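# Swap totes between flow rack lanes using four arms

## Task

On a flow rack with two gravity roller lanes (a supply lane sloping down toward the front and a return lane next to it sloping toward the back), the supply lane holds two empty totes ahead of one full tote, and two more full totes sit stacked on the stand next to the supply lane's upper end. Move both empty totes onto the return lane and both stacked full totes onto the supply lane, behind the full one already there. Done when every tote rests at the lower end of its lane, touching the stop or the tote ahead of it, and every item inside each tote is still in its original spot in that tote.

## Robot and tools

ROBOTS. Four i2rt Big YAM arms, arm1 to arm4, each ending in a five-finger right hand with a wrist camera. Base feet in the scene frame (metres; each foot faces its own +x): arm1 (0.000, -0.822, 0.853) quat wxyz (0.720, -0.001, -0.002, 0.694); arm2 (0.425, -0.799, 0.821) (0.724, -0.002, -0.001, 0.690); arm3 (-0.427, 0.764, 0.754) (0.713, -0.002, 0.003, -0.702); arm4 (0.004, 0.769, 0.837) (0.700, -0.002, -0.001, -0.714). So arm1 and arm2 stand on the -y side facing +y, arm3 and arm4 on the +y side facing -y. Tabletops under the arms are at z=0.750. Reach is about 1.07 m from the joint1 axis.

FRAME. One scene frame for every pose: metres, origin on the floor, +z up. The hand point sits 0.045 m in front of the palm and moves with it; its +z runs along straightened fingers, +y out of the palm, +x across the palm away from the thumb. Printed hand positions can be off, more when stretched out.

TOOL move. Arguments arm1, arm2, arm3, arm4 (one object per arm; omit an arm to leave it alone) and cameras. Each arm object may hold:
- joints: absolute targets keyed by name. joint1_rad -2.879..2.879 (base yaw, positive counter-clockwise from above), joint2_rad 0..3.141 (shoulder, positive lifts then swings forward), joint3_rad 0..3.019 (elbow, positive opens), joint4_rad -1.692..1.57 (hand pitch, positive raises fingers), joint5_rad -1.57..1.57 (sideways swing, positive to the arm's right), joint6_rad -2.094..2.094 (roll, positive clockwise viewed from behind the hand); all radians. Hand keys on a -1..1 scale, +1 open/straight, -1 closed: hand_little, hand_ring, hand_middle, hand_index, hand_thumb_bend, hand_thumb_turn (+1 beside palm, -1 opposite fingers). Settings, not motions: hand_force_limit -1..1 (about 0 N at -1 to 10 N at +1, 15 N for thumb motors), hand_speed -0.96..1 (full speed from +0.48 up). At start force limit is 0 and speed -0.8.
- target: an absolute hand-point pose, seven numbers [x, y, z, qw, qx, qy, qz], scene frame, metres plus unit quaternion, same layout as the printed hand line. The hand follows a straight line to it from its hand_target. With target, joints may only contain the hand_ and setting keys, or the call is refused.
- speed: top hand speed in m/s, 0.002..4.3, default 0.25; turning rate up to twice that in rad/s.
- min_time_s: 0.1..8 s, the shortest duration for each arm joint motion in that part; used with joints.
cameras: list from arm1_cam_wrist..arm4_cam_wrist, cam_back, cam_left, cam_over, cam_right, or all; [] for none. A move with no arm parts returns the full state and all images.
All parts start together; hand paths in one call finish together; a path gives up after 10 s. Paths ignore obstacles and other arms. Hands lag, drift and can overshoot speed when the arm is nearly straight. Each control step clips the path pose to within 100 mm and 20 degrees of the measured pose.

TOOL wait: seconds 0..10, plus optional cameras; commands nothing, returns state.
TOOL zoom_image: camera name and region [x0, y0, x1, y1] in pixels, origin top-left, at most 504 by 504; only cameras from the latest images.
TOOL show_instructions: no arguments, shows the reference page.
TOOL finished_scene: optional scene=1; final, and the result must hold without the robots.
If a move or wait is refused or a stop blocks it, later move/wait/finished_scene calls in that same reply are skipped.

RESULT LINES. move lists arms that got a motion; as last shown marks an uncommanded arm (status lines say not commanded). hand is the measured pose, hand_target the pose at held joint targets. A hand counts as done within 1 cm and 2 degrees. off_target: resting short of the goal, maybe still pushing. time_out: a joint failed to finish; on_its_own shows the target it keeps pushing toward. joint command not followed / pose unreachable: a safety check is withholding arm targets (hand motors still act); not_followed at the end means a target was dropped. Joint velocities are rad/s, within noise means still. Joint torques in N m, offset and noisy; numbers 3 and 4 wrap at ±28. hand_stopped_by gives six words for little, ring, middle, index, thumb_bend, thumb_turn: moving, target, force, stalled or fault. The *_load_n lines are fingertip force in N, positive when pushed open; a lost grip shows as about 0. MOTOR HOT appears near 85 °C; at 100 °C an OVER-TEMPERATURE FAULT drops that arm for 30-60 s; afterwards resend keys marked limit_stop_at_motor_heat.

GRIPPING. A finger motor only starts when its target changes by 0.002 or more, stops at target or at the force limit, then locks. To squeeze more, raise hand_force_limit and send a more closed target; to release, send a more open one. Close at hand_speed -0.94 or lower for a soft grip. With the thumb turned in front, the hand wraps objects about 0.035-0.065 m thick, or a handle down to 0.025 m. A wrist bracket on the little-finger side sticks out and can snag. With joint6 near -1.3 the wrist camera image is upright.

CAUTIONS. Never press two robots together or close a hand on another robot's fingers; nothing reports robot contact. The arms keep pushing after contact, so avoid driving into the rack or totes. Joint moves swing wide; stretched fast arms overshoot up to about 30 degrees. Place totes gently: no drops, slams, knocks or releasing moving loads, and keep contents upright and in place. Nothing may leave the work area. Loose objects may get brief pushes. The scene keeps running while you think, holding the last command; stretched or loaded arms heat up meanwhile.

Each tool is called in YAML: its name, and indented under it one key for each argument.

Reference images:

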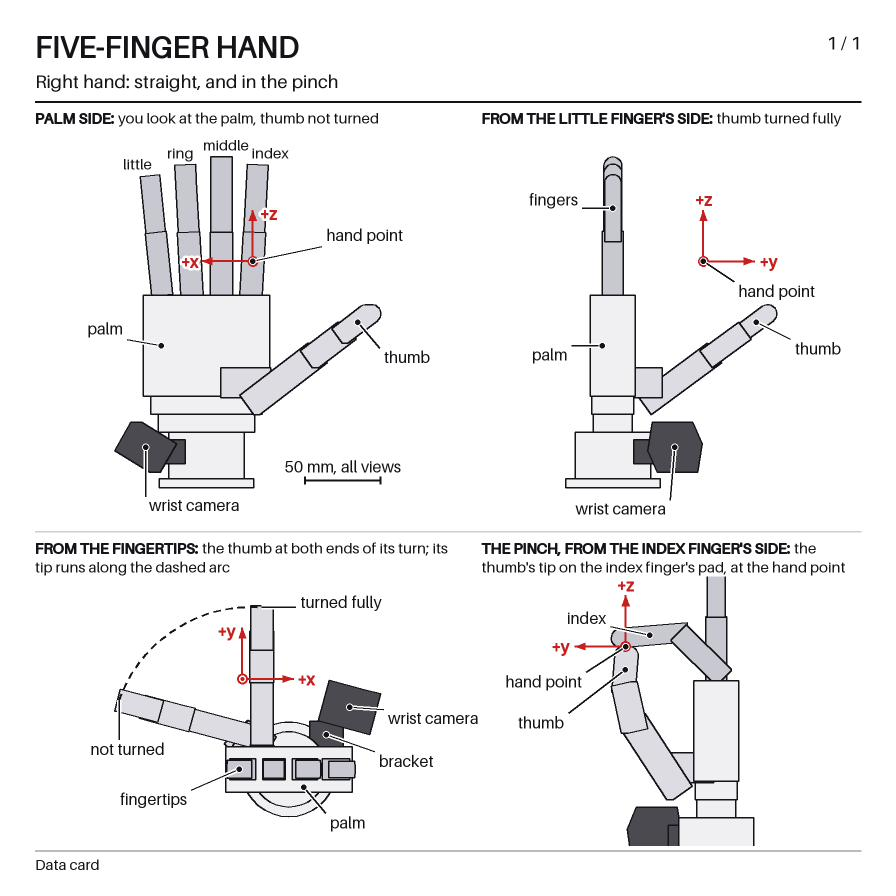

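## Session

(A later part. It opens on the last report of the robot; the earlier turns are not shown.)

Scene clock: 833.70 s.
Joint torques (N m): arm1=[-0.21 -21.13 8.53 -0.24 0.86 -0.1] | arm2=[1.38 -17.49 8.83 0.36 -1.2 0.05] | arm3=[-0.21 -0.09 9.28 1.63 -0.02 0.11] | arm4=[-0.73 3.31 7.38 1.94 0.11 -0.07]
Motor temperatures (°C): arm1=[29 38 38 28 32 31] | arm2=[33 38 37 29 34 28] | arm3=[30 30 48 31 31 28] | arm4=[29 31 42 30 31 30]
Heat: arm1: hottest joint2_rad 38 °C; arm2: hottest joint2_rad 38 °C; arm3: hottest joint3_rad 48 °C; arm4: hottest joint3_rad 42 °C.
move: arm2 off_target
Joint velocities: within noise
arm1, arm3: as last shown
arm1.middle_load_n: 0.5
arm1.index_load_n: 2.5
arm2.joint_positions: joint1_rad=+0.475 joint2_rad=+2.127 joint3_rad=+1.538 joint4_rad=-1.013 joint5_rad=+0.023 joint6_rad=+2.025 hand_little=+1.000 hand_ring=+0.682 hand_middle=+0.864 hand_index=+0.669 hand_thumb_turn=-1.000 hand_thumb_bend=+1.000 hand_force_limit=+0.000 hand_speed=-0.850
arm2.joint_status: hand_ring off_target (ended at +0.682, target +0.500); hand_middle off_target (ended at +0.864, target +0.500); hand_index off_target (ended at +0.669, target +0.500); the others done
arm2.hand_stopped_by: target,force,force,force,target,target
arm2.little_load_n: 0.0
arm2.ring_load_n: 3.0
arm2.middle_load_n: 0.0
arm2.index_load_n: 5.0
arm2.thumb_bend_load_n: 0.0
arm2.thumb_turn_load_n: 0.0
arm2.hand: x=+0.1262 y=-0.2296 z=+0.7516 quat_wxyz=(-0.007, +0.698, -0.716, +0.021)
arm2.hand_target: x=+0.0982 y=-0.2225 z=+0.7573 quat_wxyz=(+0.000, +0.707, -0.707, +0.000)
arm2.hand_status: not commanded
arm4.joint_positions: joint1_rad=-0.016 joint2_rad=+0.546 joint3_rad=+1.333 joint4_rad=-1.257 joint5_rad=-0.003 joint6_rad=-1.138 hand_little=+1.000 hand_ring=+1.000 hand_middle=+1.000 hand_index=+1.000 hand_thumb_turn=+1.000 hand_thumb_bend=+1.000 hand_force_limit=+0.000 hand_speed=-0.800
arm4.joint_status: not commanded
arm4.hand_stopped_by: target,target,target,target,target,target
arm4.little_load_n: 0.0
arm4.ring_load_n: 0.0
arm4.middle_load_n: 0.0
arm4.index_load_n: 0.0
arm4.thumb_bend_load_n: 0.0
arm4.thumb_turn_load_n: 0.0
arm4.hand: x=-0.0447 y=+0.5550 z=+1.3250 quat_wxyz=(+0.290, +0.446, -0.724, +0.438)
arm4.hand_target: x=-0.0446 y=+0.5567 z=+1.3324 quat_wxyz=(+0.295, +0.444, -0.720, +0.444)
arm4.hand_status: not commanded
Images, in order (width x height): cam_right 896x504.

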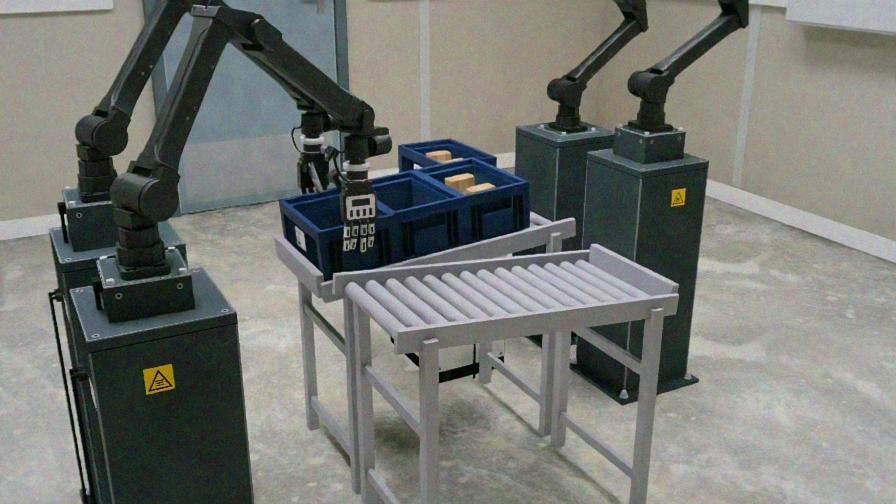

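move:
  arm2: {"joints":{"hand_index":1,"hand_middle":1,"hand_ring":1,"hand_speed":0.0}}
  cameras: []

move:
  arm2: {"target":[0.175,-0.228,0.77,0,0.7071,-0.7071,0],"speed":0.15,"joints":{"hand_little":0.2}}
  cameras: []

move:
  arm2: {"target":[0.168,-0.226,0.741,0,0.7071,-0.7071,0],"speed":0.1,"joints":{"hand_index":0.2,"hand_middle":0.2,"hand_ring":0.2,"hand_little":1}}
  cameras: ["cam_right","arm2_cam_wrist"]

zoom_image:
  camera: "cam_right"
  region: [280, 170, 430, 280]

Scene clock: 876.67 s.
Joint torques (N m): arm1=[-0.26 -21.07 8.53 -0.25 0.82 -0.11] | arm2=[0.38 -17.49 8.59 0.36 -0.11 0.05] | arm3=[0.73 0.79 9.51 1.73 -0.04 0.15] | arm4=[-1.03 2.49 7.6 2.02 0.03 -0.09]
Motor temperatures (°C): arm1=[29 38 38 28 32 31] | arm2=[33 39 39 29 35 28] | arm3=[30 30 49 31 31 28] | arm4=[29 31 42 30 30 30]
Heat: arm1: hottest joint2_rad 38 °C; arm2: hottest joint2_rad 39 °C; arm3: hottest joint3_rad 49 °C; arm4: hottest joint3_rad 42 °C.
move: arm2 done
Joint velocities: within noise
arm1, arm4: as last shown
arm1.middle_load_n: 0.0
arm1.index_load_n: 2.0
arm1.hand: x=-0.1192 y=-0.2869 z=+0.7314 quat_wxyz=(+0.000, +0.701, +0.713, -0.009)
arm2.joint_positions: joint1_rad=+0.491 joint2_rad=+2.128 joint3_rad=+1.543 joint4_rad=-1.013 joint5_rad=-0.001 joint6_rad=+2.025 hand_little=+1.000 hand_ring=+1.000 hand_middle=+1.000 hand_index=+1.000 hand_thumb_turn=-1.000 hand_thumb_bend=+1.000 hand_force_limit=+0.000 hand_speed=+0.000
arm2.joint_status: all done
arm2.hand_stopped_by: target,target,target,target,target,target
arm2.little_load_n: 0.0
arm2.ring_load_n: 0.0
arm2.middle_load_n: 0.0
arm2.index_load_n: 0.0
arm2.thumb_bend_load_n: 0.0
arm2.thumb_turn_load_n: 0.0
arm2.hand: x=+0.1120 y=-0.2344 z=+0.7539 quat_wxyz=(+0.004, +0.704, -0.710, +0.015)
arm2.hand_target: x=+0.0982 y=-0.2225 z=+0.7572 quat_wxyz=(+0.000, +0.707, -0.707, +0.000)
arm2.hand_status: not commanded
arm3.joint_positions: joint1_rad=-0.026 joint2_rad=+0.630 joint3_rad=+1.389 joint4_rad=-1.340 joint5_rad=-0.157 joint6_rad=+1.589 hand_little=+1.000 hand_ring=+1.000 hand_middle=+1.000 hand_index=+1.000 hand_thumb_turn=+1.000 hand_thumb_bend=+1.000 hand_force_limit=+0.000 hand_speed=-0.800
arm3.joint_status: not commanded
arm3.hand_stopped_by: target,target,target,target,target,target
arm3.little_load_n: 0.0
arm3.ring_load_n: 0.0
arm3.middle_load_n: 0.0
arm3.index_load_n: 0.5
arm3.thumb_bend_load_n: 0.0
arm3.thumb_turn_load_n: 0.0
arm3.hand: x=-0.3370 y=+0.4980 z=+1.3101 quat_wxyz=(-0.382, -0.602, -0.639, +0.287)
arm3.hand_target: x=-0.3372 y=+0.5000 z=+1.3192 quat_wxyz=(-0.389, -0.602, -0.634, +0.291)
arm3.hand_status: not commanded

Scene clock: 877.97 s.
Joint torques (N m): arm1=[-0.32 -21.01 8.51 -0.23 0.82 -0.11] | arm2=[-0.09 -18.67 5.55 0.43 -0.11 -0.06] | arm3=[0.26 0.67 9.55 1.54 -0.07 0.16] | arm4=[-1.26 2.49 7.54 2 0.05 -0.1]
Motor temperatures (°C): arm1=[29 38 38 28 32 31] | arm2=[33 39 39 29 35 28] | arm3=[30 30 49 31 31 28] | arm4=[29 31 42 30 30 30]
Heat: arm1: hottest joint2_rad 38 °C; arm2: hottest joint2_rad 39 °C; arm3: hottest joint3_rad 49 °C; arm4: hottest joint3_rad 42 °C.
move: arm2 off_target
Joint velocities: within noise
arm1, arm3, arm4: as last shown
arm1.ring_load_n: 0.5
arm1.middle_load_n: 0.5
arm2.joint_positions: joint1_rad=+0.381 joint2_rad=+2.058 joint3_rad=+1.459 joint4_rad=-0.982 joint5_rad=-0.001 joint6_rad=+1.918 hand_little=+0.834 hand_ring=+1.000 hand_middle=+1.000 hand_index=+1.000 hand_thumb_turn=-1.000 hand_thumb_bend=+1.000 hand_force_limit=+0.000 hand_speed=+0.000
arm2.joint_status: hand_little off_target (ended at +0.834, target +0.200)
arm2.hand_stopped_by: force,target,target,target,target,target
arm2.little_load_n: 0.0
arm2.ring_load_n: 0.0
arm2.middle_load_n: 0.0
arm2.index_load_n: 0.0
arm2.thumb_bend_load_n: 0.0
arm2.thumb_turn_load_n: 0.0
arm2.hand: x=+0.1787 y=-0.2274 z=+0.7677 quat_wxyz=(+0.001, +0.702, -0.712, +0.007)
arm2.hand_target: x=+0.1750 y=-0.2281 z=+0.7700 quat_wxyz=(+0.000, +0.707, -0.707, +0.000)
arm2.hand_status: done (0.004 m and 1.1 deg from the pose sent, 0.065 m and 1.9 deg at the start)
arm3.index_load_n: 0.0

Scene clock: 879.03 s.
Joint torques (N m): arm1=[-0.32 -21.07 8.53 -0.24 0.83 -0.1] | arm2=[0.44 -16.85 5.56 0.55 -0.11 0.06] | arm3=[1.08 0.5 9.14 1.85 0.01 0.17] | arm4=[-1.08 2.84 7.5 1.98 0.08 -0.1]
Motor temperatures (°C): arm1=[29 38 38 28 32 31] | arm2=[33 39 39 29 34 28] | arm3=[30 30 49 31 31 28] | arm4=[29 31 42 30 30 30]
Heat: arm1: hottest joint2_rad 38 °C; arm2: hottest joint2_rad 39 °C; arm3: hottest joint3_rad 49 °C; arm4: hottest joint3_rad 42 °C.
move: arm2 off_target
Joint velocities: within noise
arm1.joint_positions: joint1_rad=+0.341 joint2_rad=+2.211 joint3_rad=+1.513 joint4_rad=-0.881 joint5_rad=-0.021 joint6_rad=-1.283 hand_little=+1.000 hand_ring=+0.100 hand_middle=+0.100 hand_index=+0.100 hand_thumb_turn=-1.000 hand_thumb_bend=+1.000 hand_force_limit=+0.000 hand_speed=-0.850
arm1.joint_status: not commanded
arm1.hand_stopped_by: target,target,target,target,target,target
arm1.little_load_n: 0.5
arm1.ring_load_n: 0.0
arm1.middle_load_n: 0.0
arm1.index_load_n: 2.0
arm1.thumb_bend_load_n: 0.0
arm1.thumb_turn_load_n: 0.0
arm1.hand: x=-0.1192 y=-0.2869 z=+0.7314 quat_wxyz=(+0.000, +0.701, +0.713, -0.009)
arm1.hand_target: x=-0.1070 y=-0.2773 z=+0.7303 quat_wxyz=(+0.000, +0.707, +0.707, +0.000)
arm1.hand_status: not commanded
arm2.joint_positions: joint1_rad=+0.384 joint2_rad=+2.086 joint3_rad=+1.459 joint4_rad=-0.930 joint5_rad=-0.002 joint6_rad=+1.918 hand_little=+1.000 hand_ring=+0.200 hand_middle=+0.200 hand_index=+0.200 hand_thumb_turn=-1.000 hand_thumb_bend=+1.000 hand_force_limit=+0.000 hand_speed=+0.000
arm2.joint_status: all done
arm2.hand_stopped_by: target,target,target,target,target,target
arm2.little_load_n: 0.0
arm2.ring_load_n: 0.0
arm2.middle_load_n: 0.0
arm2.index_load_n: 0.0
arm2.thumb_bend_load_n: -0.5
arm2.thumb_turn_load_n: 0.0
arm2.hand: x=+0.1741 y=-0.2201 z=+0.7537 quat_wxyz=(-0.003, +0.703, -0.711, -0.004)
arm2.hand_target: x=+0.1682 y=-0.2263 z=+0.7411 quat_wxyz=(+0.000, +0.707, -0.707, +0.000)
arm2.hand_status: off_target (0.015 m and 0.9 deg from the pose sent, 0.029 m and 1.1 deg at the start)
arm3, arm4: as last shown
pictures: arm2_cam_wrist, cam_right
Images, in order (width x height): arm2_cam_wrist 896x504, cam_right 896x504.

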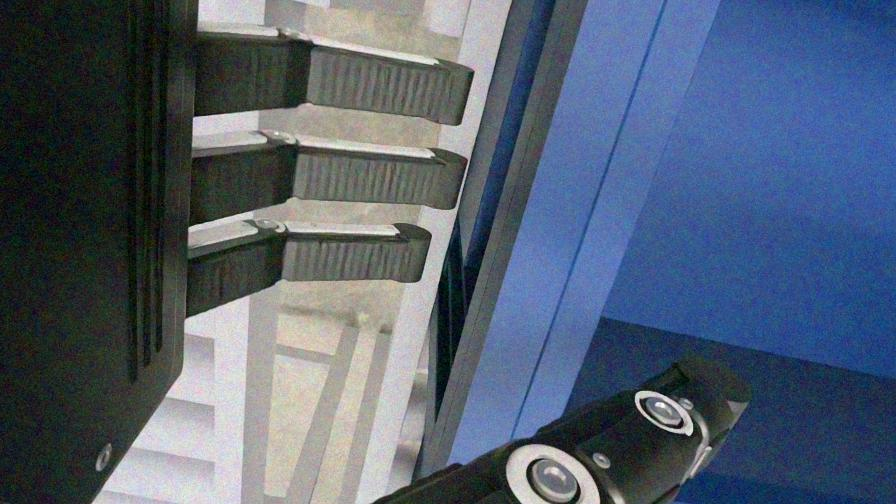

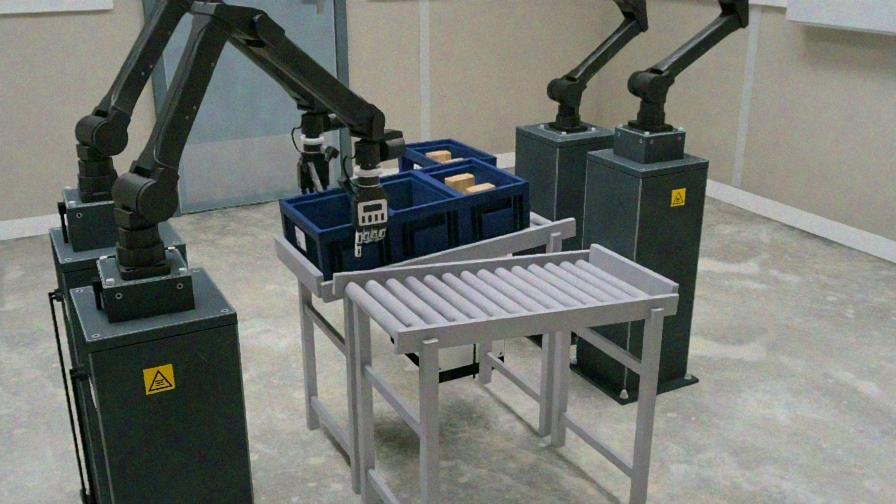

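Scaled by 3.360.

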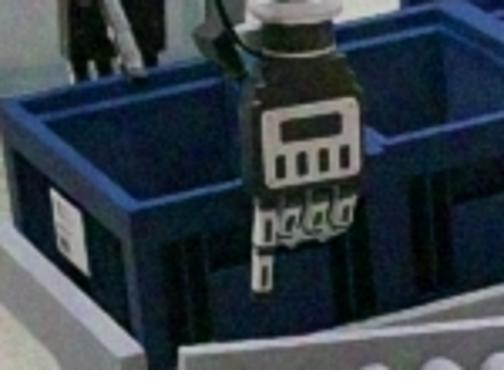

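move:
  arm2: {"target":[0.163,-0.230,0.728,0,0.7071,-0.7071,0],"speed":0.1}
  cameras: ["cam_right"]

zoom_image:
  camera: "cam_right"
  region: [280, 170, 430, 280]

Scene clock: 885.37 s.
Joint torques (N m): arm1=[-0.26 -21.07 8.54 -0.24 0.83 -0.1] | arm2=[0.26 -16.5 5.45 0.58 -0.11 0.13] | arm3=[1.2 0.56 9.28 1.76 0 0.2] | arm4=[-0.67 3.08 7.45 1.95 0.05 -0.07]
Motor temperatures (°C): arm1=[29 38 38 28 32 31] | arm2=[33 39 38 29 34 28] | arm3=[30 30 49 31 31 28] | arm4=[29 31 42 30 30 30]
Heat: arm1: hottest joint2_rad 38 °C; arm2: hottest joint2_rad 39 °C; arm3: hottest joint3_rad 49 °C; arm4: hottest joint3_rad 42 °C.
move: arm2 off_target
Joint velocities: within noise
arm1, arm3, arm4: as last shown
arm1.little_load_n: 0.0
arm1.middle_load_n: 0.5
arm2.joint_positions: joint1_rad=+0.395 joint2_rad=+2.100 joint3_rad=+1.445 joint4_rad=-0.901 joint5_rad=-0.002 joint6_rad=+1.921 hand_little=+1.000 hand_ring=+0.200 hand_middle=+0.200 hand_index=+0.200 hand_thumb_turn=-1.000 hand_thumb_bend=+1.000 hand_force_limit=+0.000 hand_speed=+0.000
arm2.joint_status: not commanded
arm2.hand_stopped_by: target,target,target,target,target,target
arm2.little_load_n: 0.0
arm2.ring_load_n: 0.0
arm2.middle_load_n: 0.0
arm2.index_load_n: 0.0
arm2.thumb_bend_load_n: 0.0
arm2.thumb_turn_load_n: 0.0
arm2.hand: x=+0.1682 y=-0.2245 z=+0.7417 quat_wxyz=(-0.004, +0.706, -0.708, -0.005)
arm2.hand_target: x=+0.1633 y=-0.2303 z=+0.7283 quat_wxyz=(+0.000, +0.707, -0.707, +0.000)
arm2.hand_status: off_target (0.016 m and 0.7 deg from the pose sent, 0.030 m and 0.9 deg at the start)
arm3.little_load_n: 0.5
Images, in order (width x height): cam_right 896x504.

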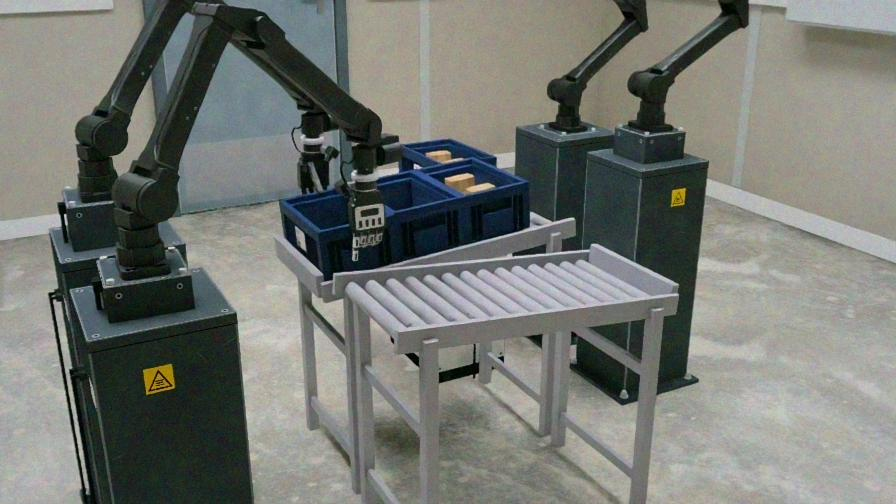

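Scaled by 3.360.

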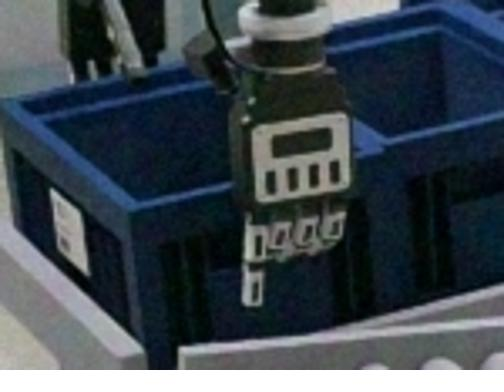

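move:
  arm2: {"target":[0.115,-0.227,0.733,0,0.7071,-0.7071,0],"speed":0.06}
  cameras: ["cam_right","arm2_cam_wrist"]

zoom_image:
  camera: "cam_right"
  region: [280, 170, 430, 280]

Scene clock: 896.43 s.
Joint torques (N m): arm1=[-0.38 -21.07 8.54 -0.24 0.83 -0.1] | arm2=[1.55 -15.62 8.57 -0.16 -0.71 0.14] | arm3=[0.44 0.91 9.33 1.7 0.04 0.18] | arm4=[-0.21 2.73 7.57 1.98 0.07 -0.08]
Motor temperatures (°C): arm1=[29 38 38 28 32 31] | arm2=[33 39 37 29 34 28] | arm3=[30 30 49 31 31 28] | arm4=[29 31 42 30 30 30]
Heat: arm1: hottest joint2_rad 38 °C; arm2: hottest joint2_rad 39 °C; arm3: hottest joint3_rad 49 °C; arm4: hottest joint3_rad 42 °C.
move: arm2 off_target
Joint velocities: within noise
arm1, arm3, arm4: as last shown
arm1.middle_load_n: 0.0
arm1.index_load_n: 2.5
arm1.thumb_bend_load_n: -0.5
arm2.joint_positions: joint1_rad=+0.454 joint2_rad=+2.118 joint3_rad=+1.480 joint4_rad=-0.930 joint5_rad=+0.012 joint6_rad=+1.995 hand_little=+1.000 hand_ring=+0.200 hand_middle=+0.200 hand_index=+0.200 hand_thumb_turn=-1.000 hand_thumb_bend=+1.000 hand_force_limit=+0.000 hand_speed=+0.000
arm2.joint_status: not commanded
arm2.hand_stopped_by: target,target,target,target,target,target
arm2.little_load_n: 0.0
arm2.ring_load_n: 0.0
arm2.middle_load_n: 0.0
arm2.index_load_n: 0.0
arm2.thumb_bend_load_n: 0.0
arm2.thumb_turn_load_n: 0.0
arm2.hand: x=+0.1374 y=-0.2297 z=+0.7407 quat_wxyz=(-0.007, +0.701, -0.713, +0.003)
arm2.hand_target: x=+0.1154 y=-0.2281 z=+0.7334 quat_wxyz=(+0.000, +0.707, -0.707, +0.000)
arm2.hand_status: off_target (0.024 m and 1.3 deg from the pose sent, 0.054 m and 0.7 deg at the start)
arm3.little_load_n: 0.0
pictures: arm2_cam_wrist, cam_right
Images, in order (width x height): arm2_cam_wrist 896x504, cam_right 896x504.

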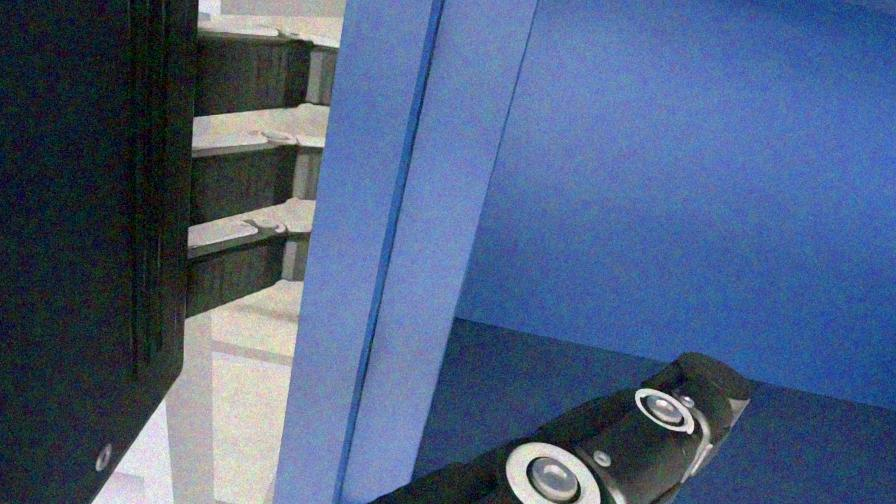

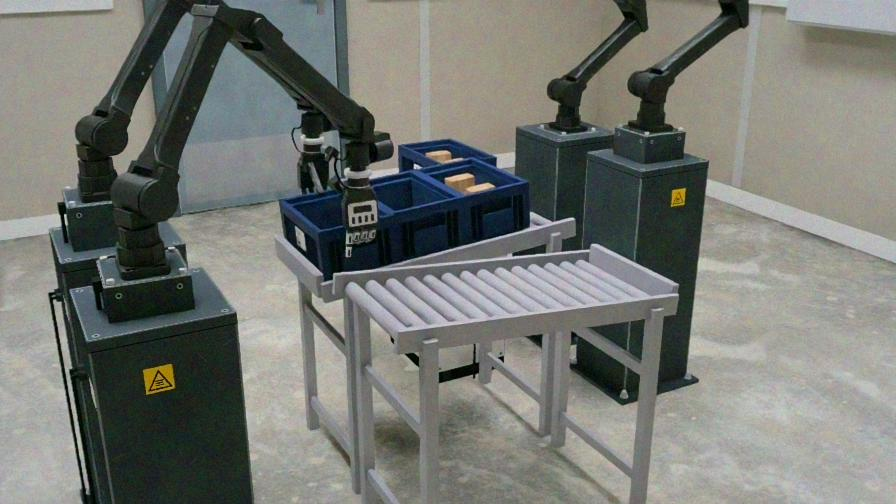

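Scaled by 3.360.

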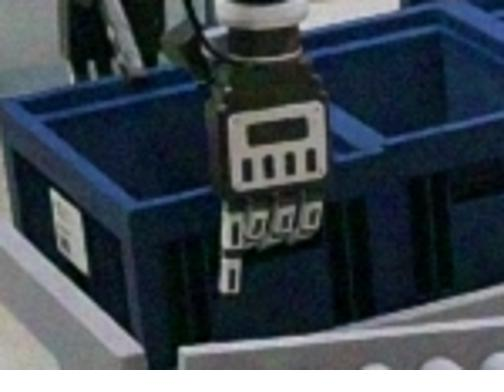

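move:
  arm2: {"target":[0.115,-0.227,0.722,0,0.7071,-0.7071,0],"speed":0.06}
  cameras: []

move:
  arm2: {"target":[0.115,-0.227,0.745,0,0.7071,-0.7071,0],"speed":0.06}
  cameras: []

move:
  arm2: {"target":[0.115,-0.227,0.757,0,0.7071,-0.7071,0],"speed":0.06}
  cameras: ["cam_right"]

zoom_image:
  camera: "cam_right"
  region: [280, 170, 430, 280]

Scene clock: 918.93 s.
Joint torques (N m): arm1=[-0.26 -21.01 8.54 -0.24 0.83 -0.11] | arm2=[1.55 -14.51 8.27 0.72 -0.79 0.09] | arm3=[0.62 0.79 9.28 1.72 -0.04 0.19] | arm4=[-0.85 2.73 7.54 2.02 0.06 -0.06]
Motor temperatures (°C): arm1=[29 38 38 28 32 31] | arm2=[33 39 36 29 33 28] | arm3=[30 30 49 31 31 28] | arm4=[29 31 42 30 30 30]
Heat: arm1: hottest joint2_rad 38 °C; arm2: hottest joint2_rad 39 °C; arm3: hottest joint3_rad 49 °C; arm4: hottest joint3_rad 42 °C.
move: arm2 off_target
Joint velocities: within noise
arm1, arm3, arm4: as last shown
arm1.index_load_n: 2.0
arm1.thumb_bend_load_n: 0.0
arm2.joint_positions: joint1_rad=+0.454 joint2_rad=+2.122 joint3_rad=+1.480 joint4_rad=-0.930 joint5_rad=+0.014 joint6_rad=+1.998 hand_little=+1.000 hand_ring=+0.200 hand_middle=+0.200 hand_index=+0.200 hand_thumb_turn=-1.000 hand_thumb_bend=+1.000 hand_force_limit=+0.000 hand_speed=+0.000
arm2.joint_status: not commanded
arm2.hand_stopped_by: target,target,target,target,target,target
arm2.little_load_n: 0.0
arm2.ring_load_n: 0.5
arm2.middle_load_n: -1.0
arm2.index_load_n: 0.0
arm2.thumb_bend_load_n: 0.0
arm2.thumb_turn_load_n: 0.0
arm2.hand: x=+0.1382 y=-0.2300 z=+0.7385 quat_wxyz=(-0.008, +0.700, -0.714, +0.005)
arm2.hand_target: x=+0.1158 y=-0.2286 z=+0.7226 quat_wxyz=(+0.000, +0.707, -0.707, +0.000)
arm2.hand_status: off_target (0.029 m and 1.6 deg from the pose sent, 0.029 m and 1.3 deg at the start)
arm3.index_load_n: 0.5
arm3.thumb_bend_load_n: -0.5

Scene clock: 919.90 s.
Joint torques (N m): arm1=[-0.32 -21.07 8.54 -0.24 0.83 -0.1] | arm2=[1.49 -17.49 8.4 -0.55 -0.62 0.08] | arm3=[0.79 0.5 9.42 1.83 -0.04 0.15] | arm4=[-1.03 2.96 7.53 1.96 0.04 -0.06]
Motor temperatures (°C): arm1=[29 38 38 28 32 31] | arm2=[33 39 36 29 33 28] | arm3=[30 30 49 31 31 28] | arm4=[29 31 42 30 30 30]
Heat: arm1: hottest joint2_rad 38 °C; arm2: hottest joint2_rad 39 °C; arm3: hottest joint3_rad 49 °C; arm4: hottest joint3_rad 42 °C.
move: arm2 off_target
Joint velocities: within noise
arm1, arm3, arm4: as last shown
arm1.middle_load_n: 0.5
arm1.thumb_bend_load_n: -0.5
arm2.joint_positions: joint1_rad=+0.454 joint2_rad=+2.122 joint3_rad=+1.489 joint4_rad=-0.945 joint5_rad=+0.010 joint6_rad=+2.000 hand_little=+1.000 hand_ring=+0.200 hand_middle=+0.200 hand_index=+0.200 hand_thumb_turn=-1.000 hand_thumb_bend=+1.000 hand_force_limit=+0.000 hand_speed=+0.000
arm2.joint_status: not commanded
arm2.hand_stopped_by: target,target,target,target,target,target
arm2.little_load_n: 0.0
arm2.ring_load_n: 0.0
arm2.middle_load_n: 1.0
arm2.index_load_n: 0.0
arm2.thumb_bend_load_n: 0.0
arm2.thumb_turn_load_n: 0.0
arm2.hand: x=+0.1373 y=-0.2295 z=+0.7413 quat_wxyz=(-0.005, +0.699, -0.715, +0.007)
arm2.hand_target: x=+0.1152 y=-0.2278 z=+0.7452 quat_wxyz=(+0.000, +0.707, -0.707, +0.000)
arm2.hand_status: off_target (0.023 m and 1.6 deg from the pose sent, 0.024 m and 1.6 deg at the start)
arm3.index_load_n: 0.0
arm3.thumb_bend_load_n: 0.0

Scene clock: 920.87 s.
Joint torques (N m): arm1=[-0.26 -21.07 8.53 -0.24 0.83 -0.1] | arm2=[1.26 -18.96 8.42 -0.7 -0.52 0.07] | arm3=[0.44 1.49 9.42 1.83 -0.01 0.11] | arm4=[-0.91 2.67 7.54 2.02 0.03 -0.08]
Motor temperatures (°C): arm1=[29 38 38 28 32 31] | arm2=[33 39 36 29 33 28] | arm3=[30 30 49 31 31 28] | arm4=[29 31 42 30 30 30]
Heat: arm1: hottest joint2_rad 38 °C; arm2: hottest joint2_rad 39 °C; arm3: hottest joint3_rad 49 °C; arm4: hottest joint3_rad 42 °C.
move: arm2 off_target
Joint velocities: within noise
arm1, arm3: as last shown
arm1.middle_load_n: 0.0
arm1.index_load_n: 2.5
arm1.thumb_bend_load_n: 0.0
arm2.joint_positions: joint1_rad=+0.455 joint2_rad=+2.122 joint3_rad=+1.494 joint4_rad=-0.966 joint5_rad=+0.007 joint6_rad=+2.002 hand_little=+1.000 hand_ring=+0.200 hand_middle=+0.200 hand_index=+0.200 hand_thumb_turn=-1.000 hand_thumb_bend=+1.000 hand_force_limit=+0.000 hand_speed=+0.000
arm2.joint_status: not commanded
arm2.hand_stopped_by: target,target,target,target,target,target
arm2.little_load_n: 0.0
arm2.ring_load_n: 0.0
arm2.middle_load_n: 1.5
arm2.index_load_n: 0.0
arm2.thumb_bend_load_n: -0.5
arm2.thumb_turn_load_n: 0.0
arm2.hand: x=+0.1372 y=-0.2330 z=+0.7422 quat_wxyz=(-0.001, +0.699, -0.715, +0.014)
arm2.hand_target: x=+0.1152 y=-0.2278 z=+0.7572 quat_wxyz=(+0.000, +0.707, -0.707, +0.000)
arm2.hand_status: off_target (0.027 m and 2.1 deg from the pose sent, 0.027 m and 1.6 deg at the start)
arm4.joint_positions: joint1_rad=-0.016 joint2_rad=+0.546 joint3_rad=+1.333 joint4_rad=-1.257 joint5_rad=-0.003 joint6_rad=-1.138 hand_little=+1.000 hand_ring=+1.000 hand_middle=+1.000 hand_index=+1.000 hand_thumb_turn=+1.000 hand_thumb_bend=+1.000 hand_force_limit=+0.000 hand_speed=-0.800
arm4.joint_status: not commanded
arm4.hand_stopped_by: target,target,target,target,target,target
arm4.little_load_n: 0.0
arm4.ring_load_n: -0.5
arm4.middle_load_n: 0.0
arm4.index_load_n: 0.0
arm4.thumb_bend_load_n: 0.0
arm4.thumb_turn_load_n: 0.0
arm4.hand: x=-0.0447 y=+0.5550 z=+1.3250 quat_wxyz=(+0.290, +0.446, -0.724, +0.438)
arm4.hand_target: x=-0.0446 y=+0.5567 z=+1.3324 quat_wxyz=(+0.295, +0.444, -0.720, +0.444)
arm4.hand_status: not commanded
Images, in order (width x height): cam_right 896x504.

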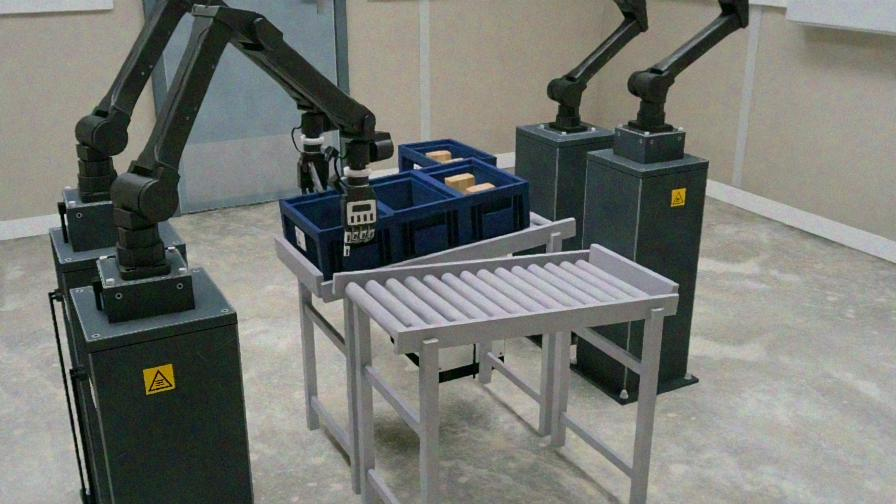

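Scaled by 3.360.

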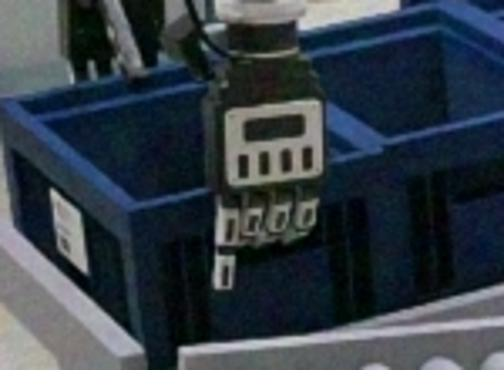

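move:
  arm2: {"joints":{"hand_index":0.0,"hand_middle":0.0,"hand_ring":0.0,"hand_speed":-0.9}}
  cameras: ["cam_right","arm2_cam_wrist"]

zoom_image:
  camera: "cam_right"
  region: [280, 170, 430, 280]

Scene clock: 933.33 s.
Joint torques (N m): arm1=[-0.32 -21.07 8.55 -0.21 0.87 -0.11] | arm2=[1.2 -18.84 8.44 -0.4 -0.7 0.04] | arm3=[0.97 1.2 9.39 1.84 0.03 0.15] | arm4=[-0.73 2.2 7.51 1.91 0.05 -0.1]
Motor temperatures (°C): arm1=[29 38 38 28 31 31] | arm2=[33 38 37 29 33 28] | arm3=[30 30 49 31 31 28] | arm4=[29 31 43 30 30 30]
Heat: arm1: hottest joint2_rad 38 °C; arm2: hottest joint2_rad 38 °C; arm3: hottest joint3_rad 49 °C; arm4: hottest joint3_rad 43 °C.
move: arm2 off_target
Joint velocities: within noise
arm1, arm4: as last shown
arm1.index_load_n: 3.5
arm1.hand: x=-0.1193 y=-0.2869 z=+0.7314 quat_wxyz=(+0.000, +0.701, +0.713, -0.010)
arm2.joint_positions: joint1_rad=+0.455 joint2_rad=+2.122 joint3_rad=+1.494 joint4_rad=-0.973 joint5_rad=+0.011 joint6_rad=+2.004 hand_little=+1.000 hand_ring=+0.044 hand_middle=+0.165 hand_index=+0.001 hand_thumb_turn=-1.000 hand_thumb_bend=+1.000 hand_force_limit=+0.000 hand_speed=-0.900
arm2.joint_status: hand_ring off_target (ended at +0.044, target +0.000); hand_middle off_target (ended at +0.165, target +0.000); the others done
arm2.hand_stopped_by: target,force,force,target,target,target
arm2.little_load_n: 0.0
arm2.ring_load_n: 2.0
arm2.middle_load_n: 0.0
arm2.index_load_n: 3.5
arm2.thumb_bend_load_n: 0.0
arm2.thumb_turn_load_n: 0.0
arm2.hand: x=+0.1388 y=-0.2343 z=+0.7417 quat_wxyz=(-0.001, +0.698, -0.716, +0.018)
arm2.hand_target: x=+0.1153 y=-0.2279 z=+0.7571 quat_wxyz=(+0.000, +0.707, -0.707, +0.000)
arm2.hand_status: not commanded
arm3.joint_positions: joint1_rad=-0.026 joint2_rad=+0.630 joint3_rad=+1.389 joint4_rad=-1.340 joint5_rad=-0.157 joint6_rad=+1.589 hand_little=+1.000 hand_ring=+1.000 hand_middle=+1.000 hand_index=+1.000 hand_thumb_turn=+1.000 hand_thumb_bend=+1.000 hand_force_limit=+0.000 hand_speed=-0.800
arm3.joint_status: not commanded
arm3.hand_stopped_by: target,target,target,target,target,target
arm3.little_load_n: 0.0
arm3.ring_load_n: 0.0
arm3.middle_load_n: 0.0
arm3.index_load_n: 0.0
arm3.thumb_bend_load_n: 0.0
arm3.thumb_turn_load_n: 0.0
arm3.hand: x=-0.3370 y=+0.4980 z=+1.3101 quat_wxyz=(-0.382, -0.602, -0.639, +0.287)
arm3.hand_target: x=-0.3372 y=+0.5000 z=+1.3192 quat_wxyz=(-0.389, -0.602, -0.634, +0.291)
arm3.hand_status: not commanded
arm4.ring_load_n: 0.0
pictures: arm2_cam_wrist, cam_right
Images, in order (width x height): arm2_cam_wrist 896x504, cam_right 896x504.

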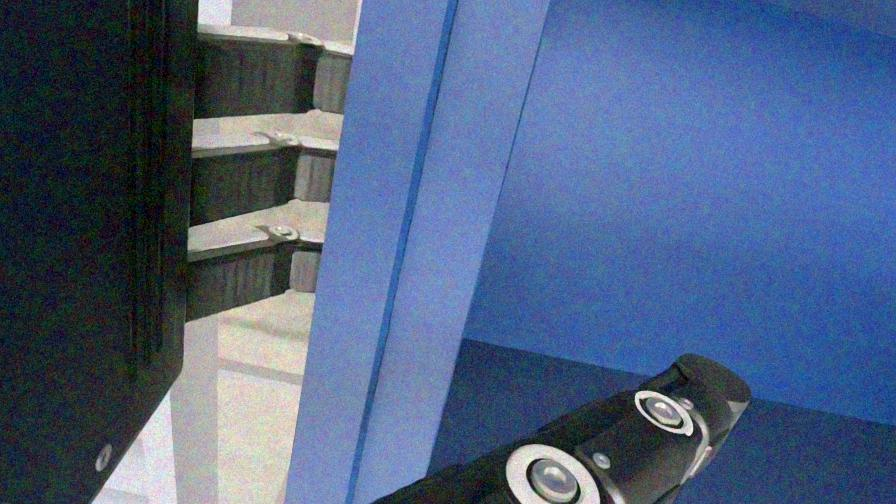

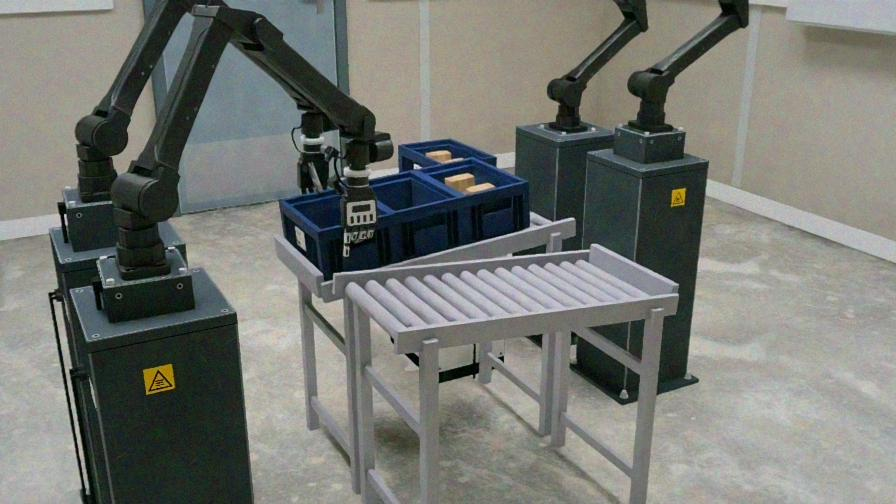

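Scaled by 3.360.

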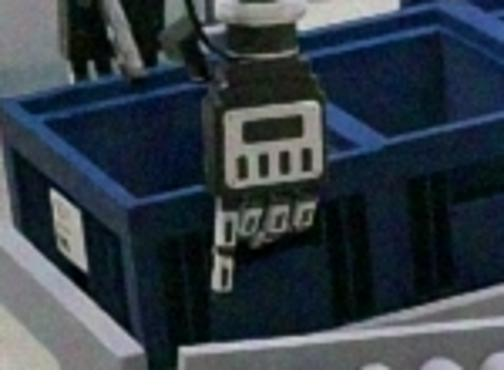

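move:
  arm2: {"joints":{"hand_thumb_bend":0.3}}
  arm1: {"joints":{"hand_thumb_bend":0.3}}
  cameras: ["cam_right","arm1_cam_wrist","arm2_cam_wrist"]

Scene clock: 984.63 s.
Joint torques (N m): arm1=[-0.32 -21.07 8.54 -0.24 0.86 -0.11] | arm2=[1.32 -18.96 8.39 -0.44 -0.69 0.05] | arm3=[0.97 0.79 9.68 1.68 0.01 0.16] | arm4=[-0.73 2.84 7.54 2.09 0.04 -0.11]
Motor temperatures (°C): arm1=[29 38 38 28 31 31] | arm2=[32 38 39 29 33 28] | arm3=[30 30 49 31 31 28] | arm4=[29 31 43 30 30 30]
Heat: arm1: hottest joint2_rad 38 °C; arm2: hottest joint3_rad 39 °C; arm3: hottest joint3_rad 49 °C; arm4: hottest joint3_rad 43 °C.
move: arm1 done; arm2 done
Joint velocities: within noise
arm1.joint_positions: joint1_rad=+0.341 joint2_rad=+2.211 joint3_rad=+1.513 joint4_rad=-0.881 joint5_rad=-0.021 joint6_rad=-1.283 hand_little=+1.000 hand_ring=+0.100 hand_middle=+0.100 hand_index=+0.100 hand_thumb_turn=-1.000 hand_thumb_bend=+0.300 hand_force_limit=+0.000 hand_speed=-0.850
arm1.joint_status: all done
arm1.hand_stopped_by: target,target,target,target,target,target
arm1.little_load_n: 0.0
arm1.ring_load_n: 0.0
arm1.middle_load_n: 0.5
arm1.index_load_n: 3.0
arm1.thumb_bend_load_n: 0.0
arm1.thumb_turn_load_n: 0.0
arm1.hand: x=-0.1193 y=-0.2869 z=+0.7314 quat_wxyz=(+0.000, +0.701, +0.713, -0.010)
arm1.hand_target: x=-0.1070 y=-0.2773 z=+0.7303 quat_wxyz=(+0.000, +0.707, +0.707, +0.000)
arm1.hand_status: not commanded
arm2.joint_positions: joint1_rad=+0.455 joint2_rad=+2.122 joint3_rad=+1.494 joint4_rad=-0.973 joint5_rad=+0.011 joint6_rad=+2.004 hand_little=+1.000 hand_ring=+0.044 hand_middle=+0.165 hand_index=+0.001 hand_thumb_turn=-1.000 hand_thumb_bend=+0.300 hand_force_limit=+0.000 hand_speed=-0.900
arm2.joint_status: all done
arm2.hand_stopped_by: target,force,force,target,target,target
arm2.little_load_n: 0.0
arm2.ring_load_n: 2.0
arm2.middle_load_n: 0.5
arm2.index_load_n: 3.5
arm2.thumb_bend_load_n: 0.0
arm2.thumb_turn_load_n: 0.0
arm2.hand: x=+0.1388 y=-0.2343 z=+0.7417 quat_wxyz=(-0.001, +0.698, -0.716, +0.018)
arm2.hand_target: x=+0.1152 y=-0.2279 z=+0.7571 quat_wxyz=(+0.000, +0.707, -0.707, +0.000)
arm2.hand_status: not commanded
arm3, arm4: as last shown
arm3.thumb_bend_load_n: -0.5
pictures: arm1_cam_wrist, arm2_cam_wrist, cam_right
Images, in order (width x height): arm1_cam_wrist 896x504, arm2_cam_wrist 896x504, cam_right 896x504.

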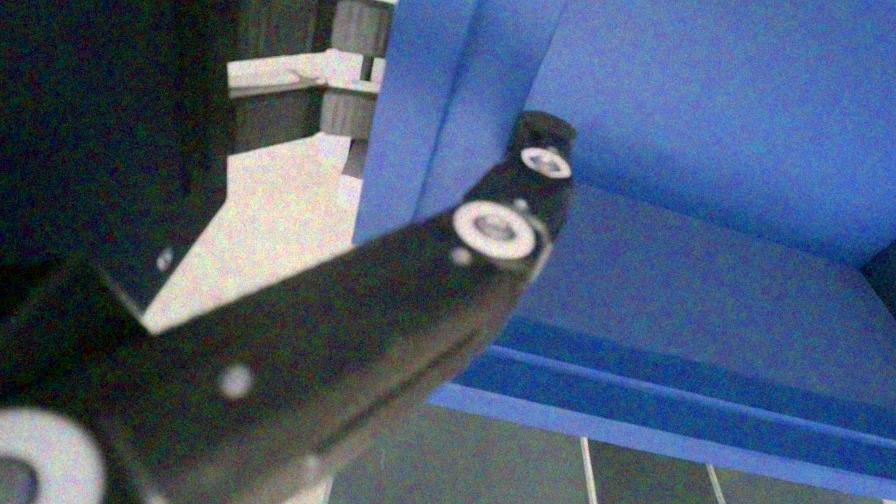

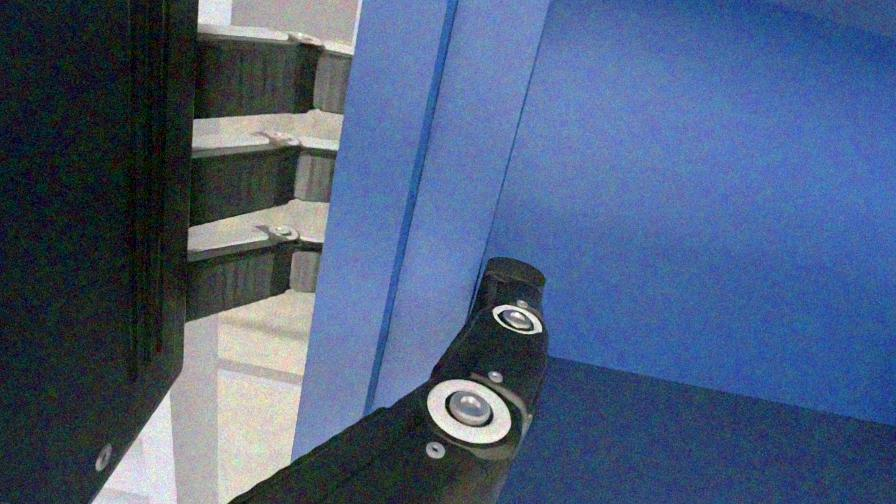

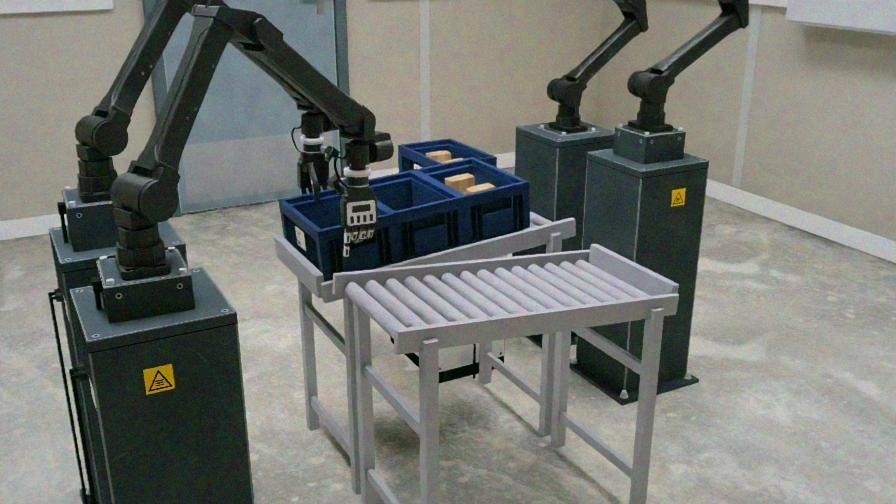

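move:
  arm2: {"joints":{"hand_thumb_bend":0.0}}
  arm1: {"joints":{"hand_thumb_bend":0.0}}
  cameras: ["arm1_cam_wrist","arm2_cam_wrist"]

Scene clock: 990.90 s.
Joint torques (N m): arm1=[-0.38 -21.07 8.55 -0.21 0.86 -0.12] | arm2=[1.26 -18.9 8.4 -0.44 -0.71 0.03] | arm3=[0.32 0.5 9.43 1.46 -0.03 0.18] | arm4=[-0.85 2.55 7.49 2.02 0.07 -0.09]
Motor temperatures (°C): arm1=[29 38 38 28 31 31] | arm2=[32 38 39 29 33 28] | arm3=[30 30 49 31 31 28] | arm4=[29 31 43 30 30 30]
Heat: arm1: hottest joint2_rad 38 °C; arm2: hottest joint3_rad 39 °C; arm3: hottest joint3_rad 49 °C; arm4: hottest joint3_rad 43 °C.
move: arm1 off_target; arm2 off_target
Joint velocities: within noise
arm1.joint_positions: joint1_rad=+0.341 joint2_rad=+2.211 joint3_rad=+1.513 joint4_rad=-0.881 joint5_rad=-0.021 joint6_rad=-1.280 hand_little=+1.000 hand_ring=+0.100 hand_middle=+0.101 hand_index=+0.101 hand_thumb_turn=-1.000 hand_thumb_bend=+0.069 hand_force_limit=+0.000 hand_speed=-0.850
arm1.joint_status: hand_thumb_bend off_target (ended at +0.069, target +0.000)
arm1.hand_stopped_by: target,target,target,target,force,target
arm1.little_load_n: 0.0
arm1.ring_load_n: 0.0
arm1.middle_load_n: 3.5
arm1.index_load_n: 6.5
arm1.thumb_bend_load_n: 7.0
arm1.thumb_turn_load_n: 1.5
arm1.hand: x=-0.1194 y=-0.2871 z=+0.7314 quat_wxyz=(+0.000, +0.702, +0.712, -0.010)
arm1.hand_target: x=-0.1070 y=-0.2773 z=+0.7303 quat_wxyz=(+0.000, +0.707, +0.707, +0.000)
arm1.hand_status: not commanded
arm2.joint_positions: joint1_rad=+0.455 joint2_rad=+2.122 joint3_rad=+1.494 joint4_rad=-0.973 joint5_rad=+0.011 joint6_rad=+2.004 hand_little=+1.000 hand_ring=+0.044 hand_middle=+0.165 hand_index=+0.001 hand_thumb_turn=-1.000 hand_thumb_bend=+0.200 hand_force_limit=+0.000 hand_speed=-0.900
arm2.joint_status: hand_thumb_bend off_target (ended at +0.200, target +0.000)
arm2.hand_stopped_by: target,force,force,target,force,target
arm2.little_load_n: 0.0
arm2.ring_load_n: 4.0
arm2.middle_load_n: 0.0
arm2.index_load_n: 5.0
arm2.thumb_bend_load_n: 8.0
arm2.thumb_turn_load_n: 0.5
arm2.hand: x=+0.1388 y=-0.2343 z=+0.7417 quat_wxyz=(-0.001, +0.698, -0.716, +0.018)
arm2.hand_target: x=+0.1152 y=-0.2279 z=+0.7571 quat_wxyz=(+0.000, +0.707, -0.707, +0.000)
arm2.hand_status: not commanded
arm3, arm4: as last shown
arm3.thumb_bend_load_n: 0.0
Images, in order (width x height): arm1_cam_wrist 896x504, arm2_cam_wrist 896x504.

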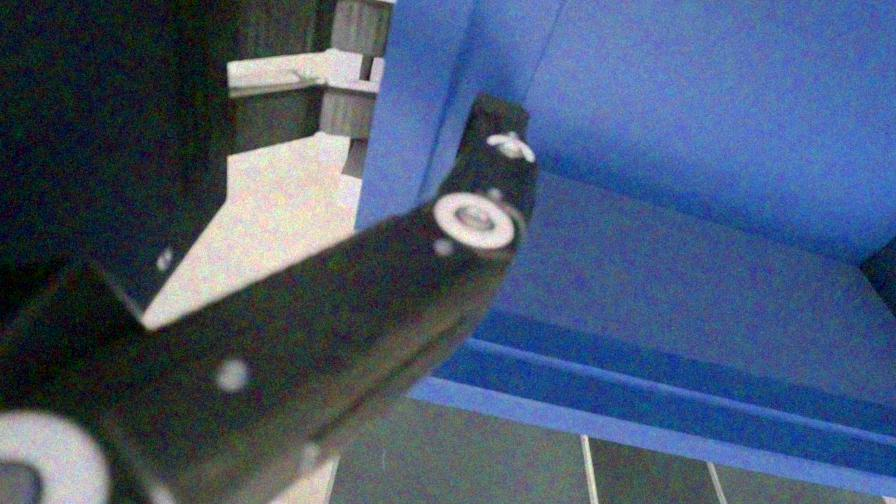

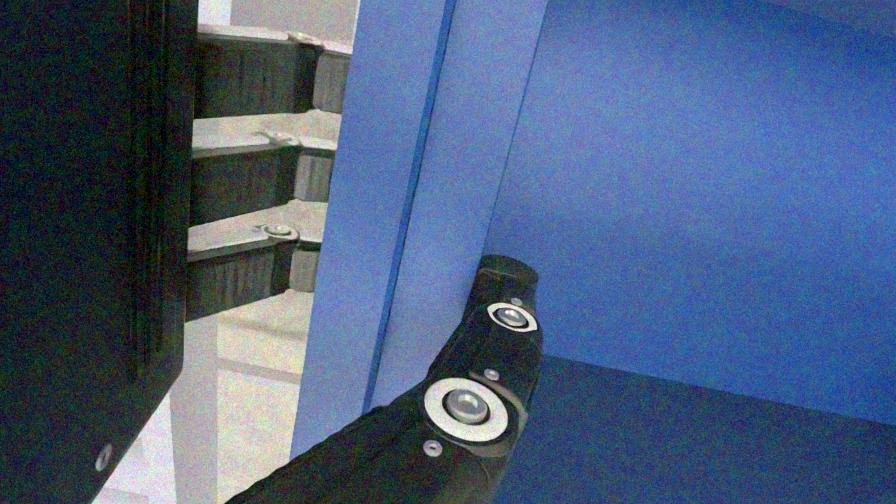

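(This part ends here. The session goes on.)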